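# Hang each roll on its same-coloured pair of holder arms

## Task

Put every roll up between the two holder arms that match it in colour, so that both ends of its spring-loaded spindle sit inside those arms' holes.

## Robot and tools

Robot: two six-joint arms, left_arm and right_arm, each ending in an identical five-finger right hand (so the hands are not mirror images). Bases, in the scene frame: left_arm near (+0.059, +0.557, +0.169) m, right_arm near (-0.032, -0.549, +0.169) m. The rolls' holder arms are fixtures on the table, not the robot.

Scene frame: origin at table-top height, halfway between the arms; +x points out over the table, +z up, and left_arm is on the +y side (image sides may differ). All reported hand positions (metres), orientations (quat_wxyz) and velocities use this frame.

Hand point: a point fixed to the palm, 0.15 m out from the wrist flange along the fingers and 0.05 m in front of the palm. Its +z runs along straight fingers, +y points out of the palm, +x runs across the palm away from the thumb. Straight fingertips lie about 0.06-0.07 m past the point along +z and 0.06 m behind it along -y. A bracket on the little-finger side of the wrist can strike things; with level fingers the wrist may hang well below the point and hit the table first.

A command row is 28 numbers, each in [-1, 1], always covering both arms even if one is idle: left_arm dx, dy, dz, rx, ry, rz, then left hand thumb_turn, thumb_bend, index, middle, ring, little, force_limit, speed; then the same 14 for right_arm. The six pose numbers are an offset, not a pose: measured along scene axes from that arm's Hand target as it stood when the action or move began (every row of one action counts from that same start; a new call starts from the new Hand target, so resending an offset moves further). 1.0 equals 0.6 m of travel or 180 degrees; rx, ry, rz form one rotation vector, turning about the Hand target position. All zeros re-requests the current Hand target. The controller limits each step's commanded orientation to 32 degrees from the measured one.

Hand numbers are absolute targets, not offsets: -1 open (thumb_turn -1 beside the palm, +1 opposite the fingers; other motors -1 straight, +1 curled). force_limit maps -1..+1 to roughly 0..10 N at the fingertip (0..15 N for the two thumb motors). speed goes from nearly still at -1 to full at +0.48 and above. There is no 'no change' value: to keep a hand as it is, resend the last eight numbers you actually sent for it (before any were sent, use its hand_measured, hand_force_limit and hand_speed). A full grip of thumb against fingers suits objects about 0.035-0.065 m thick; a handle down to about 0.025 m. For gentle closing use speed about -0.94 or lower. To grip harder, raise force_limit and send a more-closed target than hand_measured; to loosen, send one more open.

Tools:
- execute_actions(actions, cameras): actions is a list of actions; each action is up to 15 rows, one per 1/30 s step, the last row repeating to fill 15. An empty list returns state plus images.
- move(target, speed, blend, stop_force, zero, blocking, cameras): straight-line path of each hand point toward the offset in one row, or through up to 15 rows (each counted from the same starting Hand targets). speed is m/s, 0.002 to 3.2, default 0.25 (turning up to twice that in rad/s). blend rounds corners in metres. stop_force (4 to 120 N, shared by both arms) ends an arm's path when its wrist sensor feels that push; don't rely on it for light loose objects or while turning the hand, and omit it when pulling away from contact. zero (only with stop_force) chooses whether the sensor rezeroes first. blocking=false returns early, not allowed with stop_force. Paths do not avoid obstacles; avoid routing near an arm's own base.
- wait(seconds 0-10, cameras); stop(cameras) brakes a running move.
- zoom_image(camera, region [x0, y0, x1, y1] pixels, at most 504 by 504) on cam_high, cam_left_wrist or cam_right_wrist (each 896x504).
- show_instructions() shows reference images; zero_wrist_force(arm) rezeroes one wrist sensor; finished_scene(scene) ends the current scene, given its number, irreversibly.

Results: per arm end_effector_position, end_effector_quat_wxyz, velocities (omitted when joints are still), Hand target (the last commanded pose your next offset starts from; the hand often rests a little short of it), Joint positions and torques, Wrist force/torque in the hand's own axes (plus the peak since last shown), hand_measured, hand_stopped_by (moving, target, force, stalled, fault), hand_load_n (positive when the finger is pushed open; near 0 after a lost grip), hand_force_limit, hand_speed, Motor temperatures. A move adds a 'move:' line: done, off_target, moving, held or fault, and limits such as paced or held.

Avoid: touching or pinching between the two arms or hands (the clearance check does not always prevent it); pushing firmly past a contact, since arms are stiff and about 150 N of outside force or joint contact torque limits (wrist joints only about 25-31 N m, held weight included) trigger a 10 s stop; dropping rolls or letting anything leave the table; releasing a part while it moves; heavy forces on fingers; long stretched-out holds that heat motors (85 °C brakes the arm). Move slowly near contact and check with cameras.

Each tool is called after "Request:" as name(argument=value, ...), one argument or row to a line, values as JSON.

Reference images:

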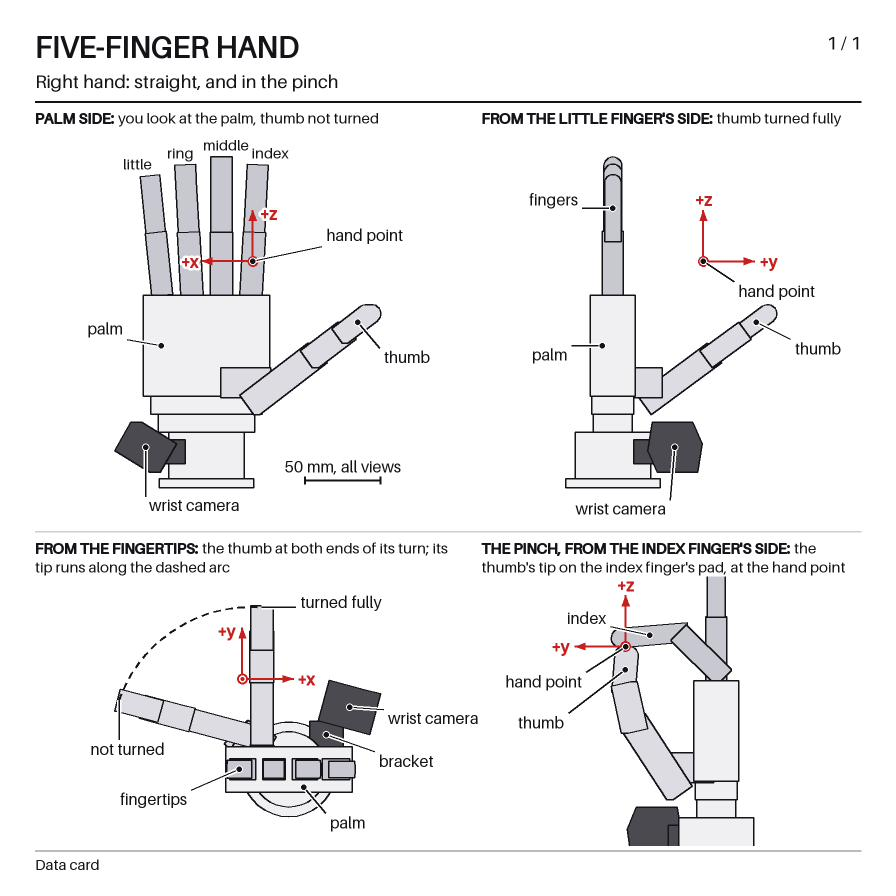

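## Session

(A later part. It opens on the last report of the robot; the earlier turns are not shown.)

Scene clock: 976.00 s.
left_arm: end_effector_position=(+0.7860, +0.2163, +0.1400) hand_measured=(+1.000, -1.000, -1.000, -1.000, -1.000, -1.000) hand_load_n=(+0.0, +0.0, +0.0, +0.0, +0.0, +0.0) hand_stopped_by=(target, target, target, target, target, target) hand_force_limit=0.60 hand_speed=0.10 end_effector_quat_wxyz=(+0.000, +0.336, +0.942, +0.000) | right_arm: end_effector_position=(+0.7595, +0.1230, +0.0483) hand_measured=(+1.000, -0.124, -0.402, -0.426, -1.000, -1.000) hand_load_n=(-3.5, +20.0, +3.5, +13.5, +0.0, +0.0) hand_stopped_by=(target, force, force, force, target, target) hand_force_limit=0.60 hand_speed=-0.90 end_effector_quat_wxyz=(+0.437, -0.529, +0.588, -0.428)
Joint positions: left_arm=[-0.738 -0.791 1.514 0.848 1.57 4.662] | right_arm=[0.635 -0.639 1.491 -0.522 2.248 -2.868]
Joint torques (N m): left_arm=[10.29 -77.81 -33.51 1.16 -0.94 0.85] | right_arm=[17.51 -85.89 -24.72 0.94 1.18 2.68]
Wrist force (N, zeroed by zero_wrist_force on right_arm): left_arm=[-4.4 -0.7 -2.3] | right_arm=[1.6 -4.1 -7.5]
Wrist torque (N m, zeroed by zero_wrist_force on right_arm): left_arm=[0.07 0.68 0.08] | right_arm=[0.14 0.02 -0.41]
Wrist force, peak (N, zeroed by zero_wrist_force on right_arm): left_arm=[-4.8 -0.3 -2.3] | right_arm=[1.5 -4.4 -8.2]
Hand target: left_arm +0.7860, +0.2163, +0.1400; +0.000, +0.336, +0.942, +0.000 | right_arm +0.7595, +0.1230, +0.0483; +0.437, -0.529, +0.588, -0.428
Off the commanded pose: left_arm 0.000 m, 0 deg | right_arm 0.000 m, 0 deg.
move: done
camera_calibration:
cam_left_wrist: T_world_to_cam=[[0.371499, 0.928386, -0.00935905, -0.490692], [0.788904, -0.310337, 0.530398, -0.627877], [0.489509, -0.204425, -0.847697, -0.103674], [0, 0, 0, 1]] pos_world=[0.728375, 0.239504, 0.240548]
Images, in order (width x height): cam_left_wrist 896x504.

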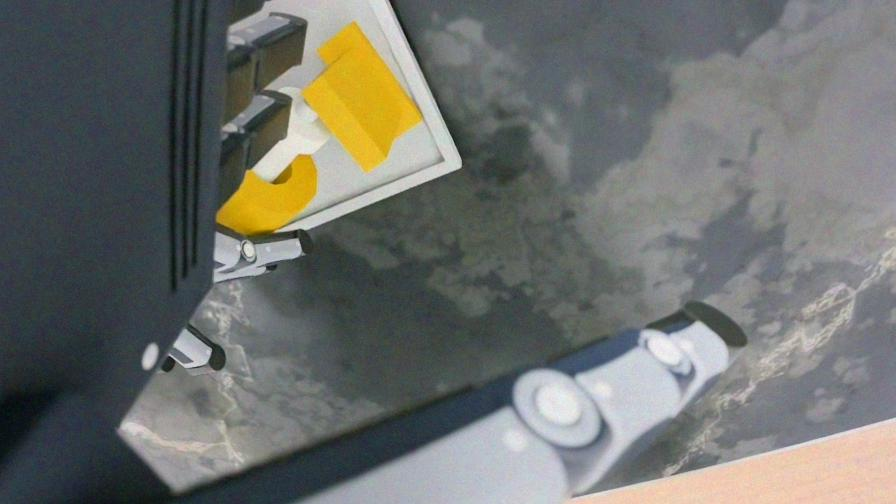

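Request:
move(
  target=[0.0139, 0.0026, -0.0141, 0, 0, 0, 1, -1, -1, -1, -1, -1, 0.6, 0.1, 0, 0, 0, 0, 0, 0, 1, 0.25, -0.15, -0.15, -1, -1, 0.6, -0.9],
  speed=0.02,
  stop_force=5,
  cameras=["cam_left_wrist", "cam_right_wrist"],
)

Request:
zoom_image(
  camera="cam_left_wrist",
  region=[210, 20, 410, 220],
)

Scene clock: 979.00 s.
left_arm: end_effector_position=(+0.7867, +0.2164, +0.1393) hand_measured=(+1.000, -1.000, -1.000, -1.000, -1.000, -1.000) hand_load_n=(-0.5, +0.0, +0.0, +0.0, +0.0, +0.0) hand_stopped_by=(target, target, target, target, target, target) hand_force_limit=0.60 hand_speed=0.10 end_effector_quat_wxyz=(+0.000, +0.336, +0.942, +0.000) | right_arm: end_effector_position=(+0.7595, +0.1230, +0.0483) hand_measured=(+1.000, -0.124, -0.402, -0.426, -1.000, -1.000) hand_load_n=(-3.5, +20.0, +3.5, +14.0, +0.0, +0.0) hand_stopped_by=(target, force, force, force, target, target) hand_force_limit=0.60 hand_speed=-0.90 end_effector_quat_wxyz=(+0.437, -0.529, +0.588, -0.428)
Joint positions: left_arm=[-0.737 -0.79 1.513 0.848 1.57 4.662] | right_arm=[0.635 -0.639 1.491 -0.522 2.248 -2.868]
Joint torques (N m): left_arm=[-20.58 -89.64 -18.22 4.83 -0.89 -1.61] | right_arm=[18.57 -86.66 -25.68 1.2 1.22 2.83]
Wrist force (N, zeroed by zero_wrist_force on right_arm): left_arm=[-3.3 -1.5 -5.5] | right_arm=[1.4 -4.2 -7.4]
Wrist torque (N m, zeroed by zero_wrist_force on right_arm): left_arm=[0.37 0.68 0.16] | right_arm=[0.07 0.06 -0.43]
Wrist force, peak (N, zeroed by zero_wrist_force on right_arm): left_arm=[-0.4 -4.9 -13.0] | right_arm=[2.1 -4.5 -8.0]
Hand target: left_arm +0.7867, +0.2164, +0.1393; +0.000, +0.336, +0.942, +0.000 (not the last commanded pose) | right_arm +0.7595, +0.1230, +0.0483; +0.437, -0.529, +0.588, -0.428
Off the commanded pose: left_arm 0.011 m, 0 deg | right_arm 0.000 m, 0 deg.
move: contact (left_arm)
camera_calibration:
cam_left_wrist: T_world_to_cam=[[0.371499, 0.928386, -0.00935905, -0.491107], [0.788904, -0.310337, 0.530398, -0.627917], [0.489509, -0.204425, -0.847697, -0.10452], [0, 0, 0, 1]] pos_world=[0.728975, 0.239704, 0.239848]
cam_right_wrist: T_world_to_cam=[[-0.255553, -0.144273, -0.95597, 0.264232], [-0.476161, 0.879342, -0.00541963, 0.259451], [0.841406, 0.45381, -0.293415, -0.568211], [0, 0, 0, 1]] pos_world=[0.669162, 0.0678356, 0.0872818]
Images, in order (width x height): cam_left_wrist 896x504, cam_right_wrist 896x504.

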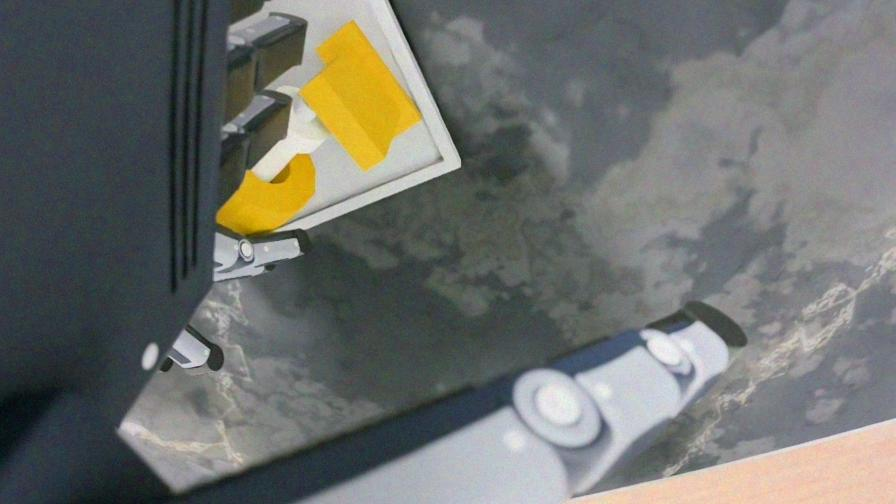

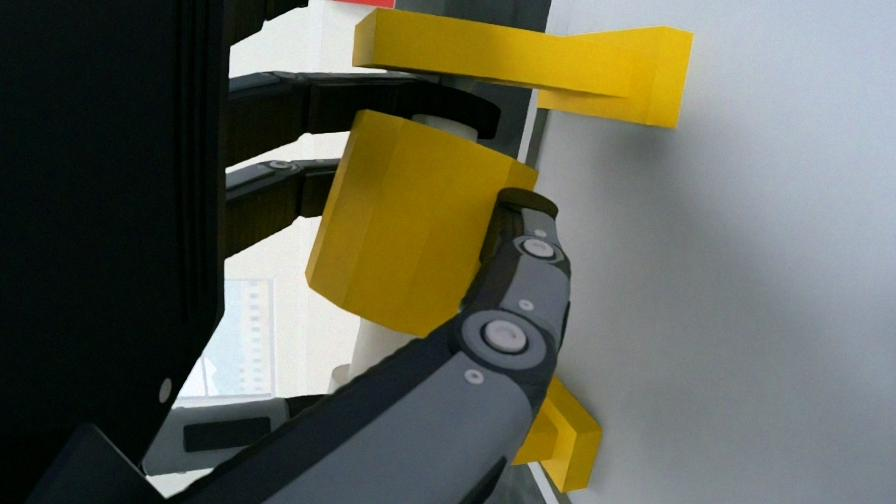

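Scaled by 2.520 from the camera's 896x504 image, which has a finer 1280x720 frame.

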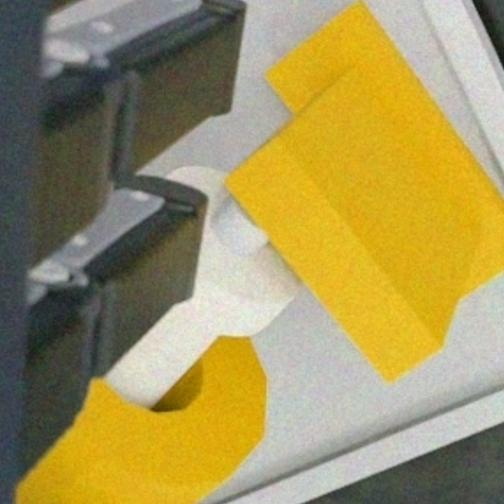

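Request:
move(
  target=[0, 0, 0, 0, 0, 0, 1, -1, -1, -1, -1, -1, 0.6, 0.1, 0, 0, 0.005, 0, 0, 0, 1, 0.25, -0.15, -0.15, -1, -1, 0.6, -0.9],
  speed=0.01,
  stop_force=12,
  cameras=["cam_left_wrist", "cam_right_wrist"],
)

Request:
zoom_image(
  camera="cam_right_wrist",
  region=[380, 50, 510, 140],
)

Scene clock: 987.43 s.
left_arm: end_effector_position=(+0.7867, +0.2164, +0.1393) hand_measured=(+1.000, -1.000, -1.000, -1.000, -1.000, -1.000) hand_load_n=(+0.0, +0.0, +0.0, +0.0, +0.0, +0.0) hand_stopped_by=(target, target, target, target, target, target) hand_force_limit=0.60 hand_speed=0.10 end_effector_quat_wxyz=(+0.000, +0.336, +0.942, +0.000) | right_arm: end_effector_position=(+0.7595, +0.1230, +0.0513) hand_measured=(+1.000, -0.124, -0.402, -0.426, -1.000, -1.000) hand_load_n=(-0.5, +21.0, +3.0, +12.5, +0.0, +0.0) hand_stopped_by=(target, force, force, force, target, target) hand_force_limit=0.60 hand_speed=-0.90 end_effector_quat_wxyz=(+0.437, -0.529, +0.588, -0.428)
Joint positions: left_arm=[-0.737 -0.79 1.513 0.848 1.57 4.662] | right_arm=[0.635 -0.643 1.491 -0.519 2.248 -2.868]
Joint torques (N m): left_arm=[-20.15 -91.31 -20.79 5 -2.1 -1.92] | right_arm=[15.91 -110.97 -22.2 1.35 1.24 1.81]
Wrist force (N, zeroed by zero_wrist_force on right_arm): left_arm=[-3.5 -1.6 -5.9] | right_arm=[-1.7 5.1 1.9]
Wrist torque (N m, zeroed by zero_wrist_force on right_arm): left_arm=[0.38 0.73 0.15] | right_arm=[-0.18 0.00 -0.31]
Wrist force, peak (N, zeroed by zero_wrist_force on right_arm): left_arm=[-3.5 -1.4 -6.3] | right_arm=[1.7 -3.9 -7.8]
Hand target: left_arm +0.7867, +0.2164, +0.1393; +0.000, +0.336, +0.942, +0.000 | right_arm +0.7595, +0.1230, +0.0513; +0.437, -0.529, +0.588, -0.428
Off the commanded pose: left_arm 0.000 m, 0 deg | right_arm 0.000 m, 0 deg.
move: done
camera_calibration:
cam_left_wrist: T_world_to_cam=[[0.371499, 0.928386, -0.00935905, -0.491107], [0.788904, -0.310337, 0.530398, -0.627917], [0.489509, -0.204425, -0.847697, -0.10452], [0, 0, 0, 1]] pos_world=[0.728975, 0.239704, 0.239848]
cam_right_wrist: T_world_to_cam=[[-0.255553, -0.144273, -0.95597, 0.2671], [-0.476161, 0.879342, -0.00541963, 0.259467], [0.841406, 0.45381, -0.293415, -0.567331], [0, 0, 0, 1]] pos_world=[0.669162, 0.0678356, 0.0902818]
Images, in order (width x height): cam_left_wrist 896x504, cam_right_wrist 896x504.

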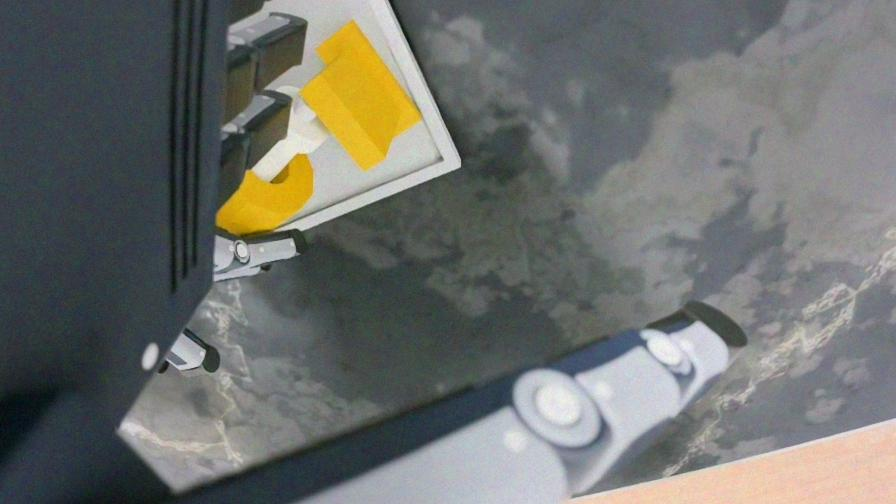

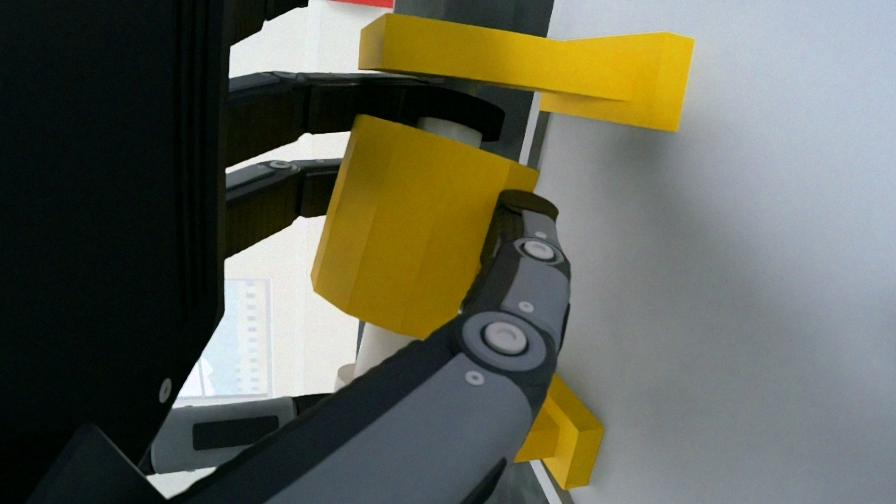

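Scaled by 3.877 from the camera's 896x504 image, which has a finer 1280x720 frame.

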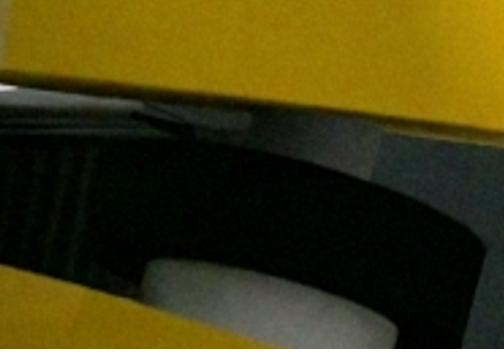

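Request:
move(
  target=[0, 0, 0, 0, 0, 0, 1, -1, -1, -1, -1, -1, 0.6, 0.1, 0, 0, 0.006, 0, 0, 0, 1, 0.25, -0.15, -0.15, -1, -1, 0.6, -0.9],
  speed=0.01,
  stop_force=15,
  cameras=["cam_left_wrist", "cam_right_wrist"],
)

Request:
zoom_image(
  camera="cam_right_wrist",
  region=[340, 0, 540, 200],
)

Scene clock: 989.50 s.
left_arm: end_effector_position=(+0.7867, +0.2164, +0.1393) hand_measured=(+1.000, -1.000, -1.000, -1.000, -1.000, -1.000) hand_load_n=(+0.0, +0.0, +0.0, +0.0, +0.0, +0.0) hand_stopped_by=(target, target, target, target, target, target) hand_force_limit=0.60 hand_speed=0.10 end_effector_quat_wxyz=(+0.000, +0.336, +0.942, +0.000) | right_arm: end_effector_position=(+0.7595, +0.1230, +0.0549) hand_measured=(+1.000, -0.124, -0.402, -0.426, -1.000, -1.000) hand_load_n=(-2.0, +20.5, +3.0, +12.5, +0.0, +0.0) hand_stopped_by=(target, force, force, force, target, target) hand_force_limit=0.60 hand_speed=-0.90 end_effector_quat_wxyz=(+0.437, -0.529, +0.588, -0.428)
Joint positions: left_arm=[-0.737 -0.79 1.513 0.848 1.57 4.662] | right_arm=[0.635 -0.648 1.492 -0.515 2.248 -2.868]
Joint torques (N m): left_arm=[-19.54 -92.25 -19.84 4.76 -2.16 -1.89] | right_arm=[16.03 -111.74 -22.42 1.27 1.03 1.58]
Wrist force (N, zeroed by zero_wrist_force on right_arm): left_arm=[-3.4 -1.0 -6.7] | right_arm=[-0.8 6.9 4.9]
Wrist torque (N m, zeroed by zero_wrist_force on right_arm): left_arm=[0.38 0.66 0.15] | right_arm=[-0.13 -0.05 -0.29]
Wrist force, peak (N, zeroed by zero_wrist_force on right_arm): left_arm=[-3.6 -1.0 -6.7] | right_arm=[-0.8 7.7 7.3]
Hand target: left_arm +0.7867, +0.2164, +0.1393; +0.000, +0.336, +0.942, +0.000 | right_arm +0.7595, +0.1230, +0.0549; +0.437, -0.529, +0.588, -0.428
Off the commanded pose: left_arm 0.000 m, 0 deg | right_arm 0.000 m, 0 deg.
move: done
camera_calibration:
cam_left_wrist: T_world_to_cam=[[0.371499, 0.928386, -0.00935905, -0.491107], [0.788904, -0.310337, 0.530398, -0.627917], [0.489509, -0.204425, -0.847697, -0.10452], [0, 0, 0, 1]] pos_world=[0.728975, 0.239704, 0.239848]
cam_right_wrist: T_world_to_cam=[[-0.255553, -0.144273, -0.95597, 0.270541], [-0.476161, 0.879342, -0.00541963, 0.259487], [0.841406, 0.45381, -0.293415, -0.566275], [0, 0, 0, 1]] pos_world=[0.669162, 0.0678356, 0.0938818]
Images, in order (width x height): cam_left_wrist 896x504, cam_right_wrist 896x504.

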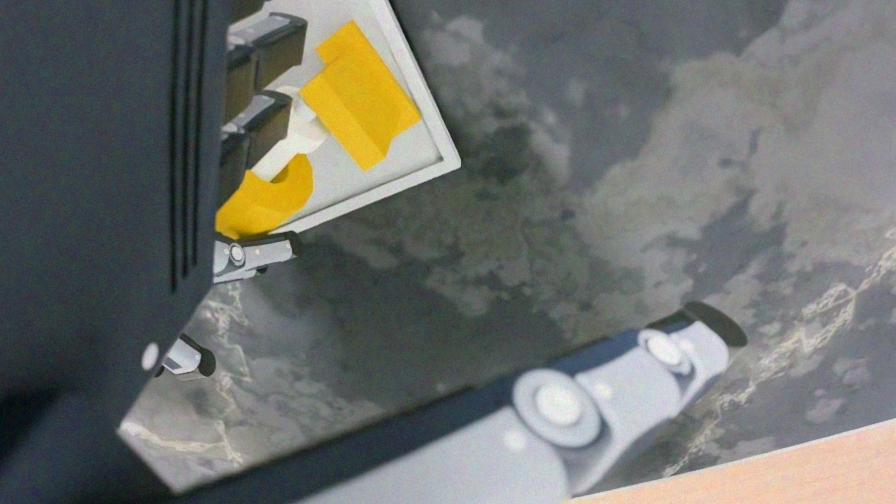

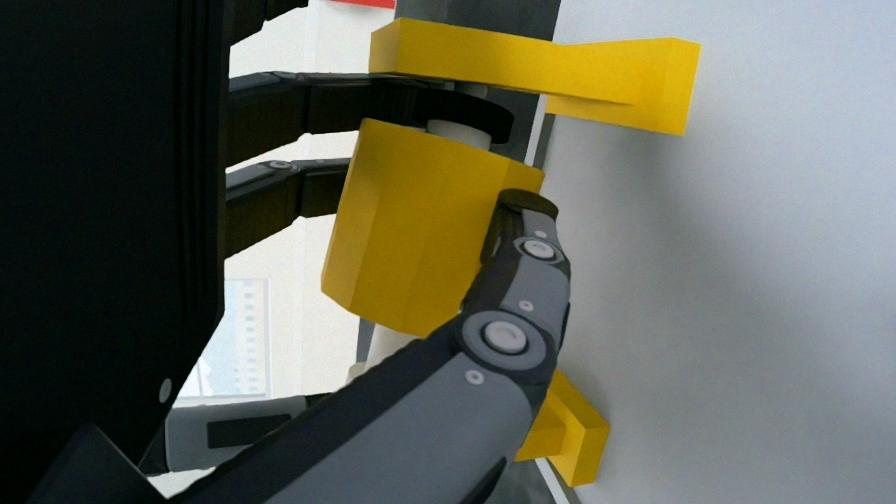

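Scaled by 2.520 from the camera's 896x504 image, which has a finer 1280x720 frame.

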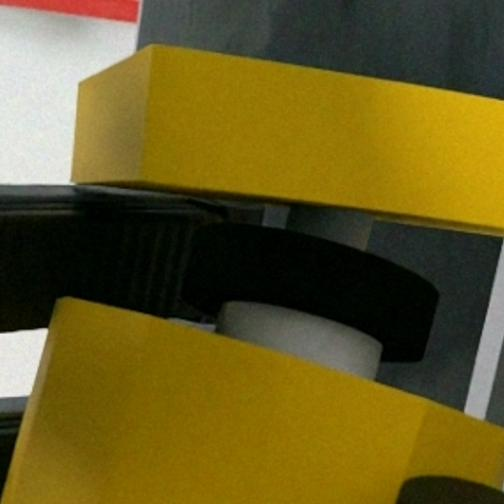

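Request:
move(
  target=[0.0066, 0.0012, -0.0067, 0, 0, 0, 1, -1, -1, -1, -1, -1, 0.6, 0.1, 0.0036, 0.0026, -0.0043, -0.01735, -0.00586, -0.01833, 1, 0.25, -0.15, -0.15, -1, -1, 0.6, -0.9],
  speed=0.012,
  stop_force=18,
  cameras=["cam_left_wrist", "cam_right_wrist"],
)

Request:
zoom_image(
  camera="cam_left_wrist",
  region=[210, 20, 410, 220],
)

Scene clock: 998.00 s.
left_arm: end_effector_position=(+0.7875, +0.2166, +0.1384) hand_measured=(+1.000, -1.000, -1.000, -1.000, -1.000, -1.000) hand_load_n=(+0.0, +0.0, +1.0, +0.0, +0.0, +0.0) hand_stopped_by=(target, target, target, target, target, target) hand_force_limit=0.60 hand_speed=0.10 end_effector_quat_wxyz=(+0.000, +0.336, +0.942, +0.000) | right_arm: end_effector_position=(+0.7617, +0.1246, +0.0523) hand_measured=(+1.000, -0.124, -0.402, -0.426, -1.000, -1.000) hand_load_n=(-4.5, +21.0, +2.5, +11.0, +0.0, +0.0) hand_stopped_by=(target, force, force, force, target, target) hand_force_limit=0.60 hand_speed=-0.90 end_effector_quat_wxyz=(+0.415, -0.520, +0.587, -0.461)
Joint positions: left_arm=[-0.736 -0.788 1.511 0.848 1.57 4.663] | right_arm=[0.656 -0.622 1.449 -0.501 2.341 -2.902]
Joint torques (N m): left_arm=[-16.12 -82.13 -18.08 1.96 -1.92 -2.18] | right_arm=[17.01 -92.17 -42.55 0.47 2.19 -1.37]
Wrist force (N, zeroed by zero_wrist_force on right_arm): left_arm=[2.6 -7.8 -23.4] | right_arm=[1.9 4.4 -6.3]
Wrist torque (N m, zeroed by zero_wrist_force on right_arm): left_arm=[1.85 1.00 0.56] | right_arm=[-0.01 -0.01 -0.18]
Wrist force, peak (N, zeroed by zero_wrist_force on right_arm): left_arm=[2.9 -7.9 -23.9] | right_arm=[-0.9 6.9 5.4]
Hand target: left_arm +0.7875, +0.2166, +0.1384; +0.000, +0.336, +0.942, +0.000 (not the last commanded pose) | right_arm +0.7617, +0.1246, +0.0523; +0.415, -0.520, +0.587, -0.461
Off the commanded pose: left_arm 0.004 m, 0 deg | right_arm 0.000 m, 0 deg.
move: contact (left_arm)
camera_calibration:
cam_left_wrist: T_world_to_cam=[[0.371529, 0.928374, -0.00933839, -0.491566], [0.78889, -0.310373, 0.530398, -0.6281], [0.48951, -0.204425, -0.847697, -0.105703], [0, 0, 0, 1]] pos_world=[0.729875, 0.239804, 0.238948]
cam_right_wrist: T_world_to_cam=[[-0.247376, -0.181835, -0.951704, 0.267076], [-0.424133, 0.90345, -0.062371, 0.219435], [0.871158, 0.38822, -0.300615, -0.583723], [0, 0, 0, 1]] pos_world=[0.667652, 0.0769283, 0.0923878]
Images, in order (width x height): cam_left_wrist 896x504, cam_right_wrist 896x504.

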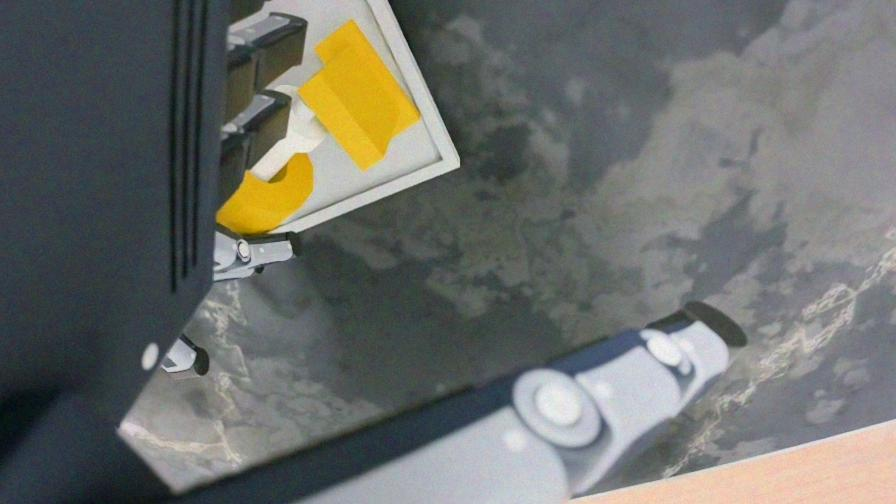

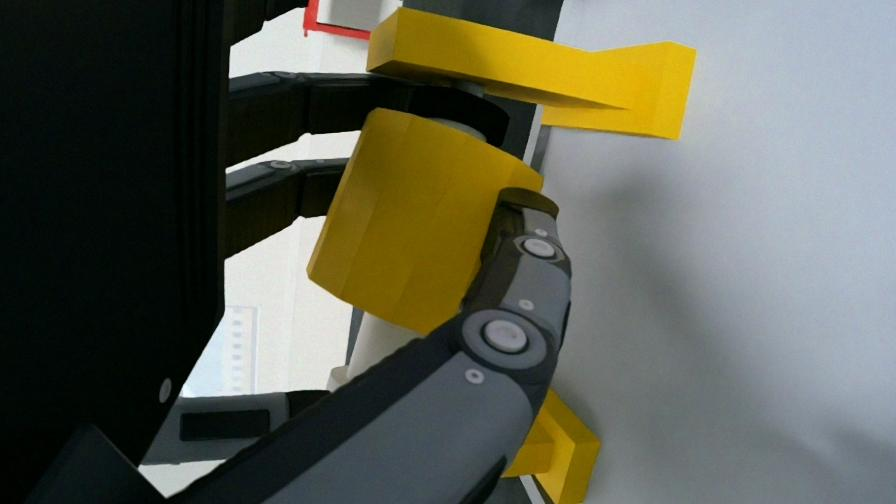

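Scaled by 2.520 from the camera's 896x504 image, which has a finer 1280x720 frame.

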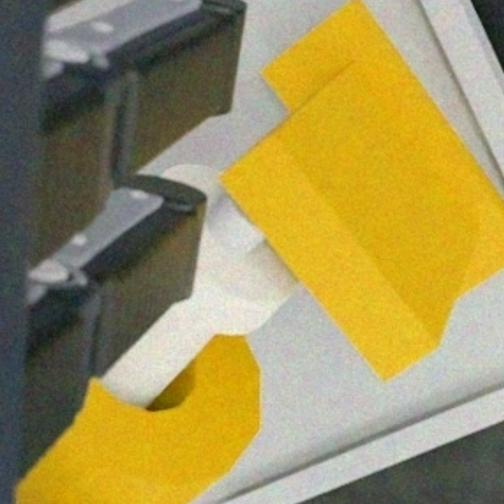

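Request:
zoom_image(
  camera="cam_right_wrist",
  region=[250, 300, 450, 500],
)

Scaled by 2.520 from the camera's 896x504 image, which has a finer 1280x720 frame.

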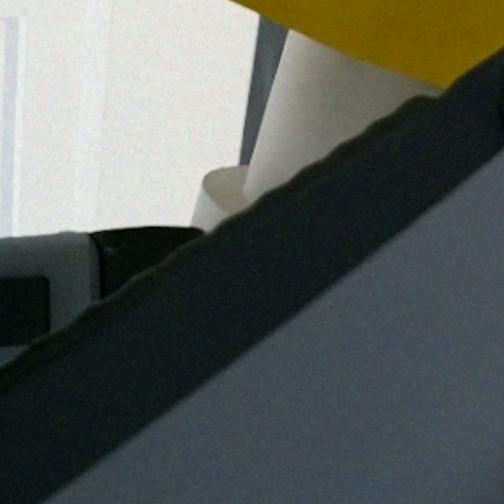

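Request:
move(
  target=[0, 0, 0.001, 0, 0, 0, 1, -1, -1, -1, -1, -1, 0.6, 0.1, 0, 0, 0, 0, 0, 0, 1, 0.25, -0.15, -0.7, -1, -1, 0.6, -0.7],
  speed=0.012,
  cameras=["cam_left_wrist", "cam_right_wrist"],
)

Request:
zoom_image(
  camera="cam_left_wrist",
  region=[210, 20, 410, 220],
)

Scene clock: 1003.97 s.
left_arm: end_effector_position=(+0.7875, +0.2166, +0.1390) hand_measured=(+1.000, -1.000, -1.000, -1.000, -1.000, -1.000) hand_load_n=(+0.0, +0.0, +0.5, +0.0, +0.0, +0.0) hand_stopped_by=(target, target, target, target, target, target) hand_force_limit=0.60 hand_speed=0.10 end_effector_quat_wxyz=(+0.000, +0.336, +0.942, +0.000) | right_arm: end_effector_position=(+0.7616, +0.1246, +0.0523) hand_measured=(+1.000, -0.124, -0.402, -0.700, -1.000, -1.000) hand_load_n=(-5.5, +17.5, +7.0, +0.0, +0.0, +0.0) hand_stopped_by=(target, force, force, target, target, target) hand_force_limit=0.60 hand_speed=-0.70 end_effector_quat_wxyz=(+0.415, -0.520, +0.587, -0.461)
Joint positions: left_arm=[-0.736 -0.788 1.511 0.849 1.57 4.663] | right_arm=[0.656 -0.622 1.449 -0.501 2.341 -2.902]
Joint torques (N m): left_arm=[-16.59 -89.54 -32.53 3.37 -2.26 -1.88] | right_arm=[8.18 -100.16 -42.12 -0.8 2.37 -1.29]
Wrist force (N, zeroed by zero_wrist_force on right_arm): left_arm=[0.9 -5.5 -13.1] | right_arm=[0.9 5.6 -7.2]
Wrist torque (N m, zeroed by zero_wrist_force on right_arm): left_arm=[1.18 0.90 0.45] | right_arm=[0.00 0.12 -0.18]
Wrist force, peak (N, zeroed by zero_wrist_force on right_arm): left_arm=[3.1 -8.1 -23.3] | right_arm=[0.5 5.7 -7.5]
Hand target: left_arm +0.7875, +0.2166, +0.1390; +0.000, +0.336, +0.942, +0.000 | right_arm +0.7617, +0.1246, +0.0523; +0.415, -0.520, +0.587, -0.461
Off the commanded pose: left_arm 0.000 m, 0 deg | right_arm 0.000 m, 0 deg.
move: done
camera_calibration:
cam_left_wrist: T_world_to_cam=[[0.371589, 0.92835, -0.00933947, -0.491599], [0.788934, -0.31045, 0.530287, -0.628405], [0.489392, -0.204417, -0.847767, -0.105094], [0, 0, 0, 1]] pos_world=[0.729875, 0.239804, 0.239548]
cam_right_wrist: T_world_to_cam=[[-0.247388, -0.181868, -0.951695, 0.26706], [-0.424177, 0.903428, -0.0623818, 0.219425], [0.871133, 0.388255, -0.300641, -0.583619], [0, 0, 0, 1]] pos_world=[0.667553, 0.0769283, 0.0923878]
Images, in order (width x height): cam_left_wrist 896x504, cam_right_wrist 896x504.

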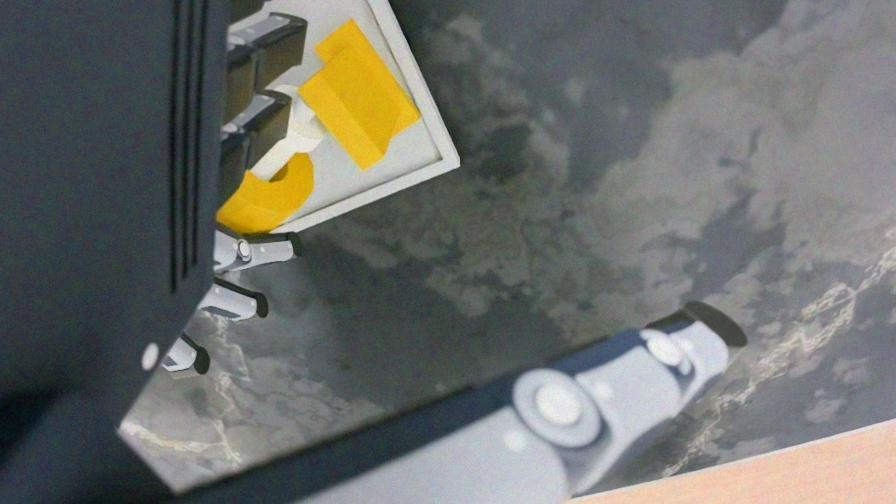

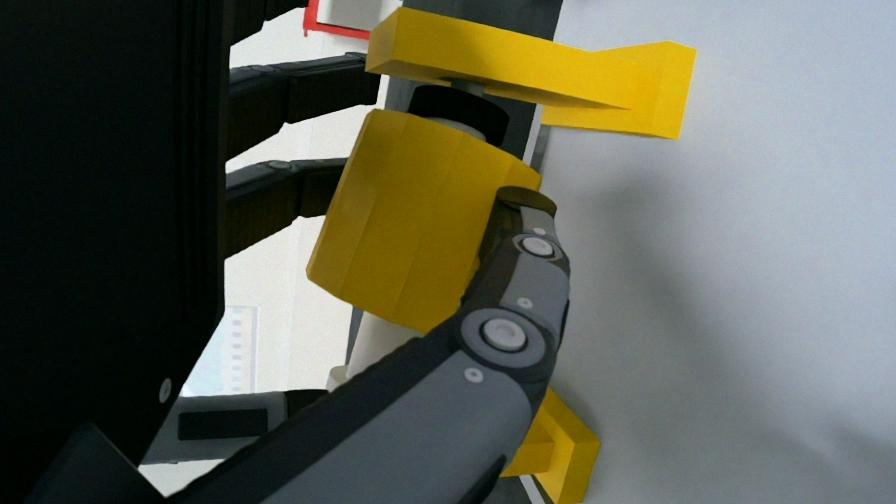

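Scaled by 2.520 from the camera's 896x504 image, which has a finer 1280x720 frame.

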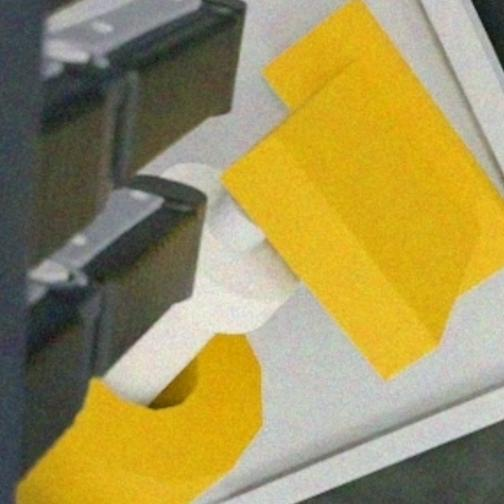

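Request:
zoom_image(
  camera="cam_right_wrist",
  region=[360, 0, 560, 200],
)

Scaled by 2.520 from the camera's 896x504 image, which has a finer 1280x720 frame.

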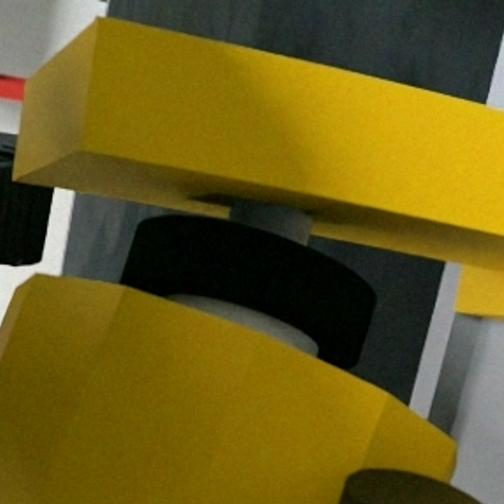

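Request:
zoom_image(
  camera="cam_right_wrist",
  region=[400, 50, 500, 110],
)

Scaled by 5.040 from the camera's 896x504 image, which has a finer 1280x720 frame.

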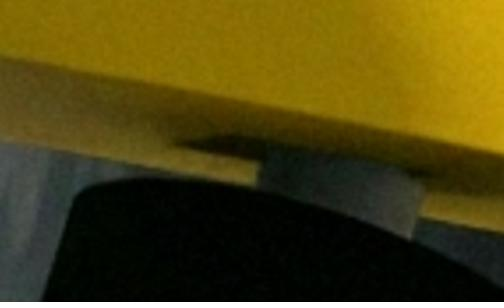

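Request:
move(
  target=[0.0082, 0.0015, -0.0083, 0, 0, 0, 1, -1, -1, -1, -1, -1, 0.6, 0.1, 0.0015, 0.0003, -0.0015, 0, 0, 0, 1, 0.25, -0.15, -0.7, -1, -1, 0.6, -0.7],
  speed=0.012,
  stop_force=15,
  cameras=["cam_left_wrist", "cam_right_wrist"],
)

Request:
zoom_image(
  camera="cam_left_wrist",
  region=[210, 20, 410, 220],
)

Scene clock: 1007.27 s.
left_arm: end_effector_position=(+0.7883, +0.2166, +0.1383) hand_measured=(+1.000, -1.000, -1.000, -1.000, -1.000, -1.000) hand_load_n=(+0.0, +0.0, +1.0, +0.0, +0.0, +0.0) hand_stopped_by=(target, target, target, target, target, target) hand_force_limit=0.60 hand_speed=0.10 end_effector_quat_wxyz=(+0.000, +0.336, +0.942, +0.000) | right_arm: end_effector_position=(+0.7626, +0.1247, +0.0514) hand_measured=(+1.000, -0.124, -0.402, -0.700, -1.000, -1.000) hand_load_n=(-6.0, +17.0, +8.0, +0.0, +0.0, +0.0) hand_stopped_by=(target, force, force, target, target, target) hand_force_limit=0.60 hand_speed=-0.70 end_effector_quat_wxyz=(+0.415, -0.520, +0.587, -0.461)
Joint positions: left_arm=[-0.735 -0.787 1.509 0.849 1.57 4.664] | right_arm=[0.656 -0.62 1.447 -0.501 2.34 -2.902]
Joint torques (N m): left_arm=[-13.74 -80.92 -17.2 1.07 -2.02 -1.9] | right_arm=[-20.9 -90.05 -42.26 -4.13 -1.54 -1.57]
Wrist force (N, zeroed by zero_wrist_force on right_arm): left_arm=[0.9 -9.9 -24.3] | right_arm=[3.0 1.5 -11.2]
Wrist torque (N m, zeroed by zero_wrist_force on right_arm): left_arm=[2.07 0.77 0.47] | right_arm=[0.01 0.15 -0.19]
Wrist force, peak (N, zeroed by zero_wrist_force on right_arm): left_arm=[3.1 -12.7 -31.7] | right_arm=[2.7 1.5 -12.9]
Hand target: left_arm +0.7883, +0.2166, +0.1383; +0.000, +0.336, +0.942, +0.000 (not the last commanded pose) | right_arm +0.7626, +0.1247, +0.0514; +0.415, -0.520, +0.587, -0.461
Off the commanded pose: left_arm 0.006 m, 0 deg | right_arm 0.000 m, 0 deg.
move: contact (left_arm)
camera_calibration:
cam_left_wrist: T_world_to_cam=[[0.37172, 0.928298, -0.0093166, -0.491991], [0.788805, -0.310539, 0.530427, -0.628583], [0.489501, -0.204519, -0.847679, -0.106155], [0, 0, 0, 1]] pos_world=[0.730675, 0.239804, 0.238848]
cam_right_wrist: T_world_to_cam=[[-0.247376, -0.181835, -0.951704, 0.266573], [-0.424133, 0.90345, -0.062371, 0.219586], [0.871158, 0.38822, -0.300615, -0.584825], [0, 0, 0, 1]] pos_world=[0.668552, 0.0771283, 0.0915878]
Images, in order (width x height): cam_left_wrist 896x504, cam_right_wrist 896x504.

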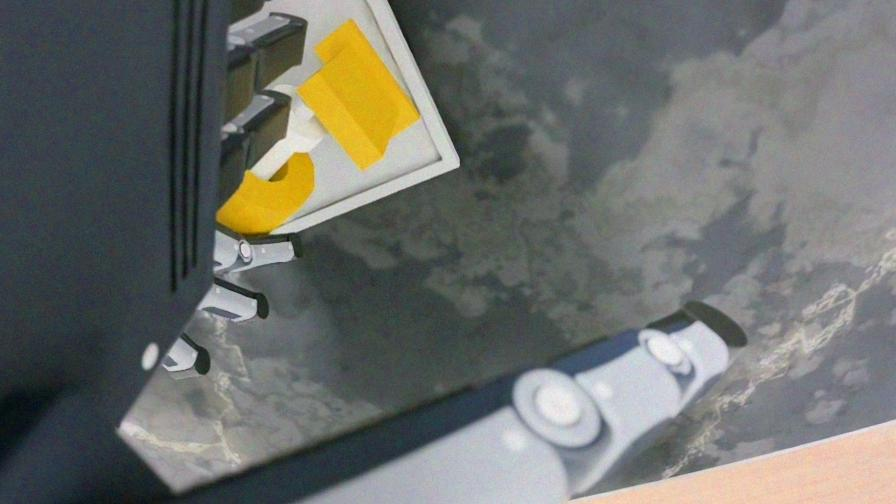

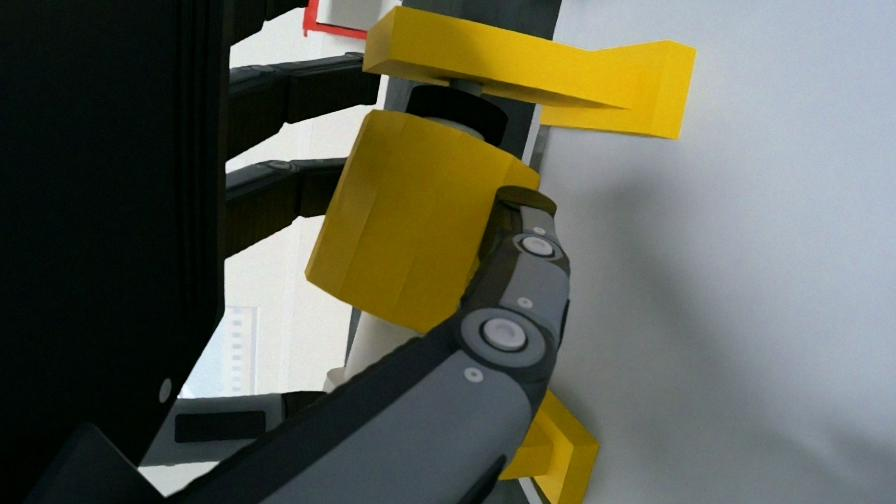

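Scaled by 2.520 from the camera's 896x504 image, which has a finer 1280x720 frame.

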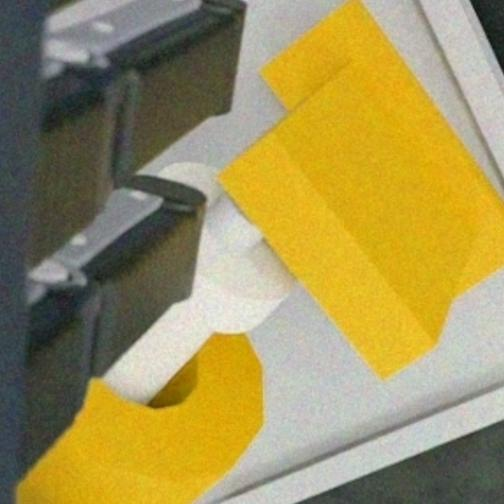

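Request:
wait(
  seconds=0,
  cameras=["cam_high"],
)

Request:
zoom_image(
  camera="cam_high",
  region=[390, 180, 550, 260],
)

Scene clock: 1011.50 s.
left_arm: end_effector_position=(+0.7883, +0.2166, +0.1383) hand_measured=(+1.000, -1.000, -1.000, -1.000, -1.000, -1.000) hand_load_n=(+0.0, -0.5, +1.0, +0.0, +0.0, +0.0) hand_stopped_by=(target, target, target, target, target, target) hand_force_limit=0.60 hand_speed=0.10 end_effector_quat_wxyz=(+0.000, +0.336, +0.942, +0.000) | right_arm: end_effector_position=(+0.7626, +0.1247, +0.0514) hand_measured=(+1.000, -0.124, -0.402, -0.700, -1.000, -1.000) hand_load_n=(-6.0, +17.0, +8.5, +0.0, +0.0, +0.0) hand_stopped_by=(target, force, force, target, target, target) hand_force_limit=0.60 hand_speed=-0.70 end_effector_quat_wxyz=(+0.415, -0.520, +0.587, -0.461)
Joint positions: left_arm=[-0.735 -0.787 1.509 0.849 1.57 4.664] | right_arm=[0.656 -0.62 1.447 -0.501 2.34 -2.902]
Joint torques (N m): left_arm=[-13.01 -81.48 -17.52 1.04 -2.11 -1.74] | right_arm=[-14.94 -91.16 -41.97 -4.26 -1.55 -1.35]
Wrist force (N, zeroed by zero_wrist_force on right_arm): left_arm=[0.6 -9.9 -24.5] | right_arm=[2.5 2.4 -11.2]
Wrist torque (N m, zeroed by zero_wrist_force on right_arm): left_arm=[2.07 0.82 0.45] | right_arm=[0.15 0.24 -0.19]
Wrist force, peak (N, zeroed by zero_wrist_force on right_arm): left_arm=[0.7 -10.0 -24.8] | right_arm=[3.1 2.1 -11.6]
Hand target: left_arm +0.7883, +0.2166, +0.1383; +0.000, +0.336, +0.942, +0.000 (not the last commanded pose) | right_arm +0.7626, +0.1247, +0.0514; +0.415, -0.520, +0.587, -0.461
Off the commanded pose: left_arm 0.006 m, 0 deg | right_arm 0.000 m, 0 deg.
Images, in order (width x height): cam_high 896x504.

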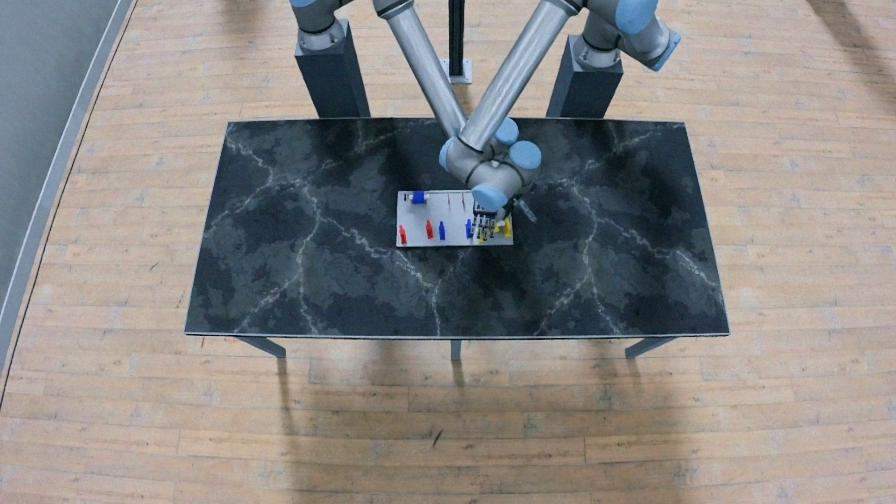

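Scaled by 3.150 from the camera's 896x504 image, which has a finer 1280x720 frame.

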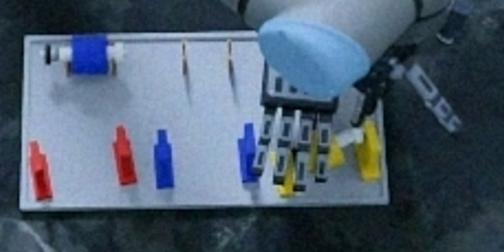

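Request:
zoom_image(
  camera="cam_high",
  region=[396, 210, 456, 250],
)

Request:
zoom_image(
  camera="cam_high",
  region=[460, 205, 520, 245],
)

Scaled by 8.400 from the camera's 896x504 image, which has a finer 1280x720 frame.

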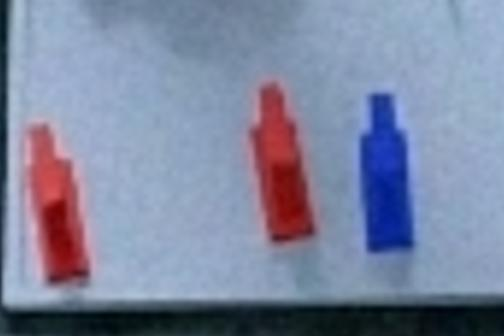

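Scaled by 8.400 from the camera's 896x504 image, which has a finer 1280x720 frame.

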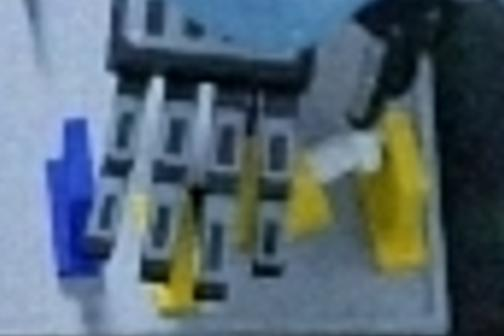

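Request:
move(
  target=[0, 0, 0.0014, 0, 0, 0, 1, -1, -1, -1, -1, -1, 0.6, 0.1, 0, 0, 0, 0, 0, 0, 1, 0.25, -0.15, -0.7, -1, -1, 0.6, -0.7],
  speed=0.012,
)

Request:
move(
  target=[0, 0, 0, 0, 0, 0, 1, -1, -1, -1, -1, -1, 0.6, 0.1, 0, 0, 0, 0, 0, 0, 1, -0.25, -0.15, -0.7, -1, -1, 0.6, -0.7],
  speed=0.012,
  cameras=["cam_left_wrist", "cam_right_wrist"],
)

Request:
zoom_image(
  camera="cam_left_wrist",
  region=[210, 20, 410, 220],
)

Scene clock: 1016.17 s.
left_arm: end_effector_position=(+0.7883, +0.2166, +0.1391) hand_measured=(+1.000, -1.000, -1.000, -1.000, -1.000, -1.000) hand_load_n=(+0.0, +0.0, +1.0, +0.0, +0.0, +0.0) hand_stopped_by=(target, target, target, target, target, target) hand_force_limit=0.60 hand_speed=0.10 end_effector_quat_wxyz=(+0.000, +0.336, +0.942, +0.000) | right_arm: end_effector_position=(+0.7626, +0.1247, +0.0514) hand_measured=(+1.000, -0.124, -0.402, -0.700, -1.000, -1.000) hand_load_n=(-6.0, +17.0, +8.0, +0.0, +0.0, +0.0) hand_stopped_by=(target, force, force, target, target, target) hand_force_limit=0.60 hand_speed=-0.70 end_effector_quat_wxyz=(+0.415, -0.520, +0.587, -0.461)
Joint positions: left_arm=[-0.735 -0.788 1.509 0.85 1.57 4.664] | right_arm=[0.656 -0.62 1.447 -0.501 2.34 -2.902]
Joint torques (N m): left_arm=[-15.44 -91.74 -34.53 2.82 -1.94 -1.44] | right_arm=[-4.92 -89.69 -42.13 -4.12 -1.44 -1.7]
Wrist force (N, zeroed by zero_wrist_force on right_arm): left_arm=[0.4 -6.4 -13.5] | right_arm=[3.2 1.7 -11.9]
Wrist torque (N m, zeroed by zero_wrist_force on right_arm): left_arm=[1.22 0.85 0.42] | right_arm=[0.13 0.16 -0.16]
Wrist force, peak (N, zeroed by zero_wrist_force on right_arm): left_arm=[0.6 -10.1 -24.8] | right_arm=[3.2 1.7 -11.9]
Hand target: left_arm +0.7883, +0.2166, +0.1391; +0.000, +0.336, +0.942, +0.000 | right_arm +0.7626, +0.1247, +0.0514; +0.415, -0.520, +0.587, -0.461
Off the commanded pose: left_arm 0.000 m, 0 deg | right_arm 0.000 m, 0 deg.
move: done

Scene clock: 1016.77 s.
left_arm: end_effector_position=(+0.7883, +0.2166, +0.1391) hand_measured=(+1.000, -1.000, -1.000, -1.000, -1.000, -1.000) hand_load_n=(+0.0, -0.5, +0.5, +0.0, +0.0, +0.0) hand_stopped_by=(target, target, target, target, target, target) hand_force_limit=0.60 hand_speed=0.10 end_effector_quat_wxyz=(+0.000, +0.336, +0.942, +0.000) | right_arm: end_effector_position=(+0.7626, +0.1248, +0.0515) hand_measured=(+1.000, -0.250, -0.402, -0.700, -1.000, -1.000) hand_load_n=(+0.0, +0.0, +0.0, -0.5, +0.0, +0.0) hand_stopped_by=(target, target, force, target, target, target) hand_force_limit=0.60 hand_speed=-0.70 end_effector_quat_wxyz=(+0.415, -0.520, +0.587, -0.461)
Joint positions: left_arm=[-0.735 -0.788 1.509 0.85 1.57 4.664] | right_arm=[0.656 -0.62 1.447 -0.501 2.34 -2.902]
Joint torques (N m): left_arm=[-13.12 -88.05 -32.15 3.36 -2.33 -1.9] | right_arm=[-3.37 -92.08 -26.45 -1.24 -1.32 -1.42]
Wrist force (N, zeroed by zero_wrist_force on right_arm): left_arm=[-0.5 -6.0 -12.3] | right_arm=[-1.3 -0.4 -0.2]
Wrist torque (N m, zeroed by zero_wrist_force on right_arm): left_arm=[1.04 0.88 0.35] | right_arm=[-0.05 0.19 -0.11]
Wrist force, peak (N, zeroed by zero_wrist_force on right_arm): left_arm=[-0.1 -6.5 -13.4] | right_arm=[3.6 1.9 -11.3]
Hand target: left_arm +0.7883, +0.2166, +0.1391; +0.000, +0.336, +0.942, +0.000 | right_arm +0.7626, +0.1247, +0.0514; +0.415, -0.520, +0.587, -0.461
Off the commanded pose: left_arm 0.000 m, 0 deg | right_arm 0.000 m, 0 deg.
move: done
camera_calibration:
cam_left_wrist: T_world_to_cam=[[0.37172, 0.928298, -0.0093166, -0.491983], [0.788805, -0.310539, 0.530427, -0.629007], [0.489501, -0.204519, -0.847679, -0.105477], [0, 0, 0, 1]] pos_world=[0.730675, 0.239804, 0.239648]
cam_right_wrist: T_world_to_cam=[[-0.247294, -0.181797, -0.951733, 0.266518], [-0.424127, 0.903452, -0.0623715, 0.219582], [0.871184, 0.388232, -0.300524, -0.584851], [0, 0, 0, 1]] pos_world=[0.668552, 0.0771282, 0.0915878]
Images, in order (width x height): cam_left_wrist 896x504, cam_right_wrist 896x504.

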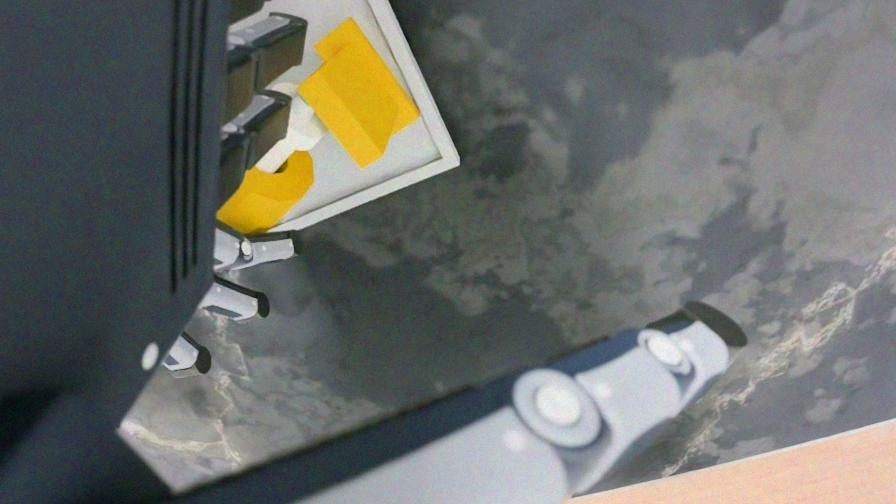

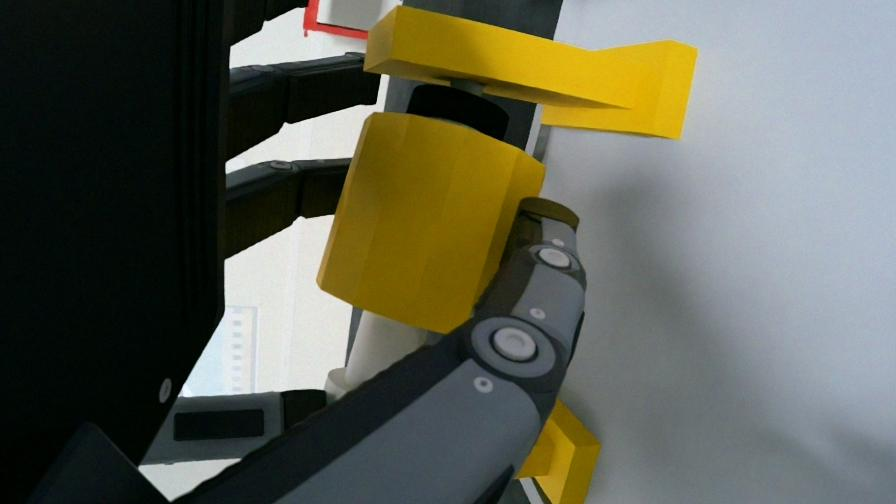

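Scaled by 2.520 from the camera's 896x504 image, which has a finer 1280x720 frame.

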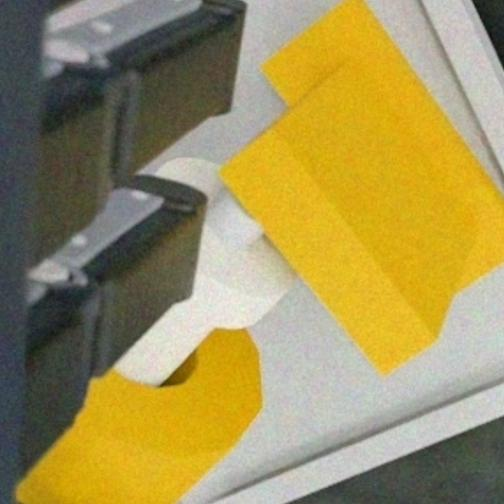

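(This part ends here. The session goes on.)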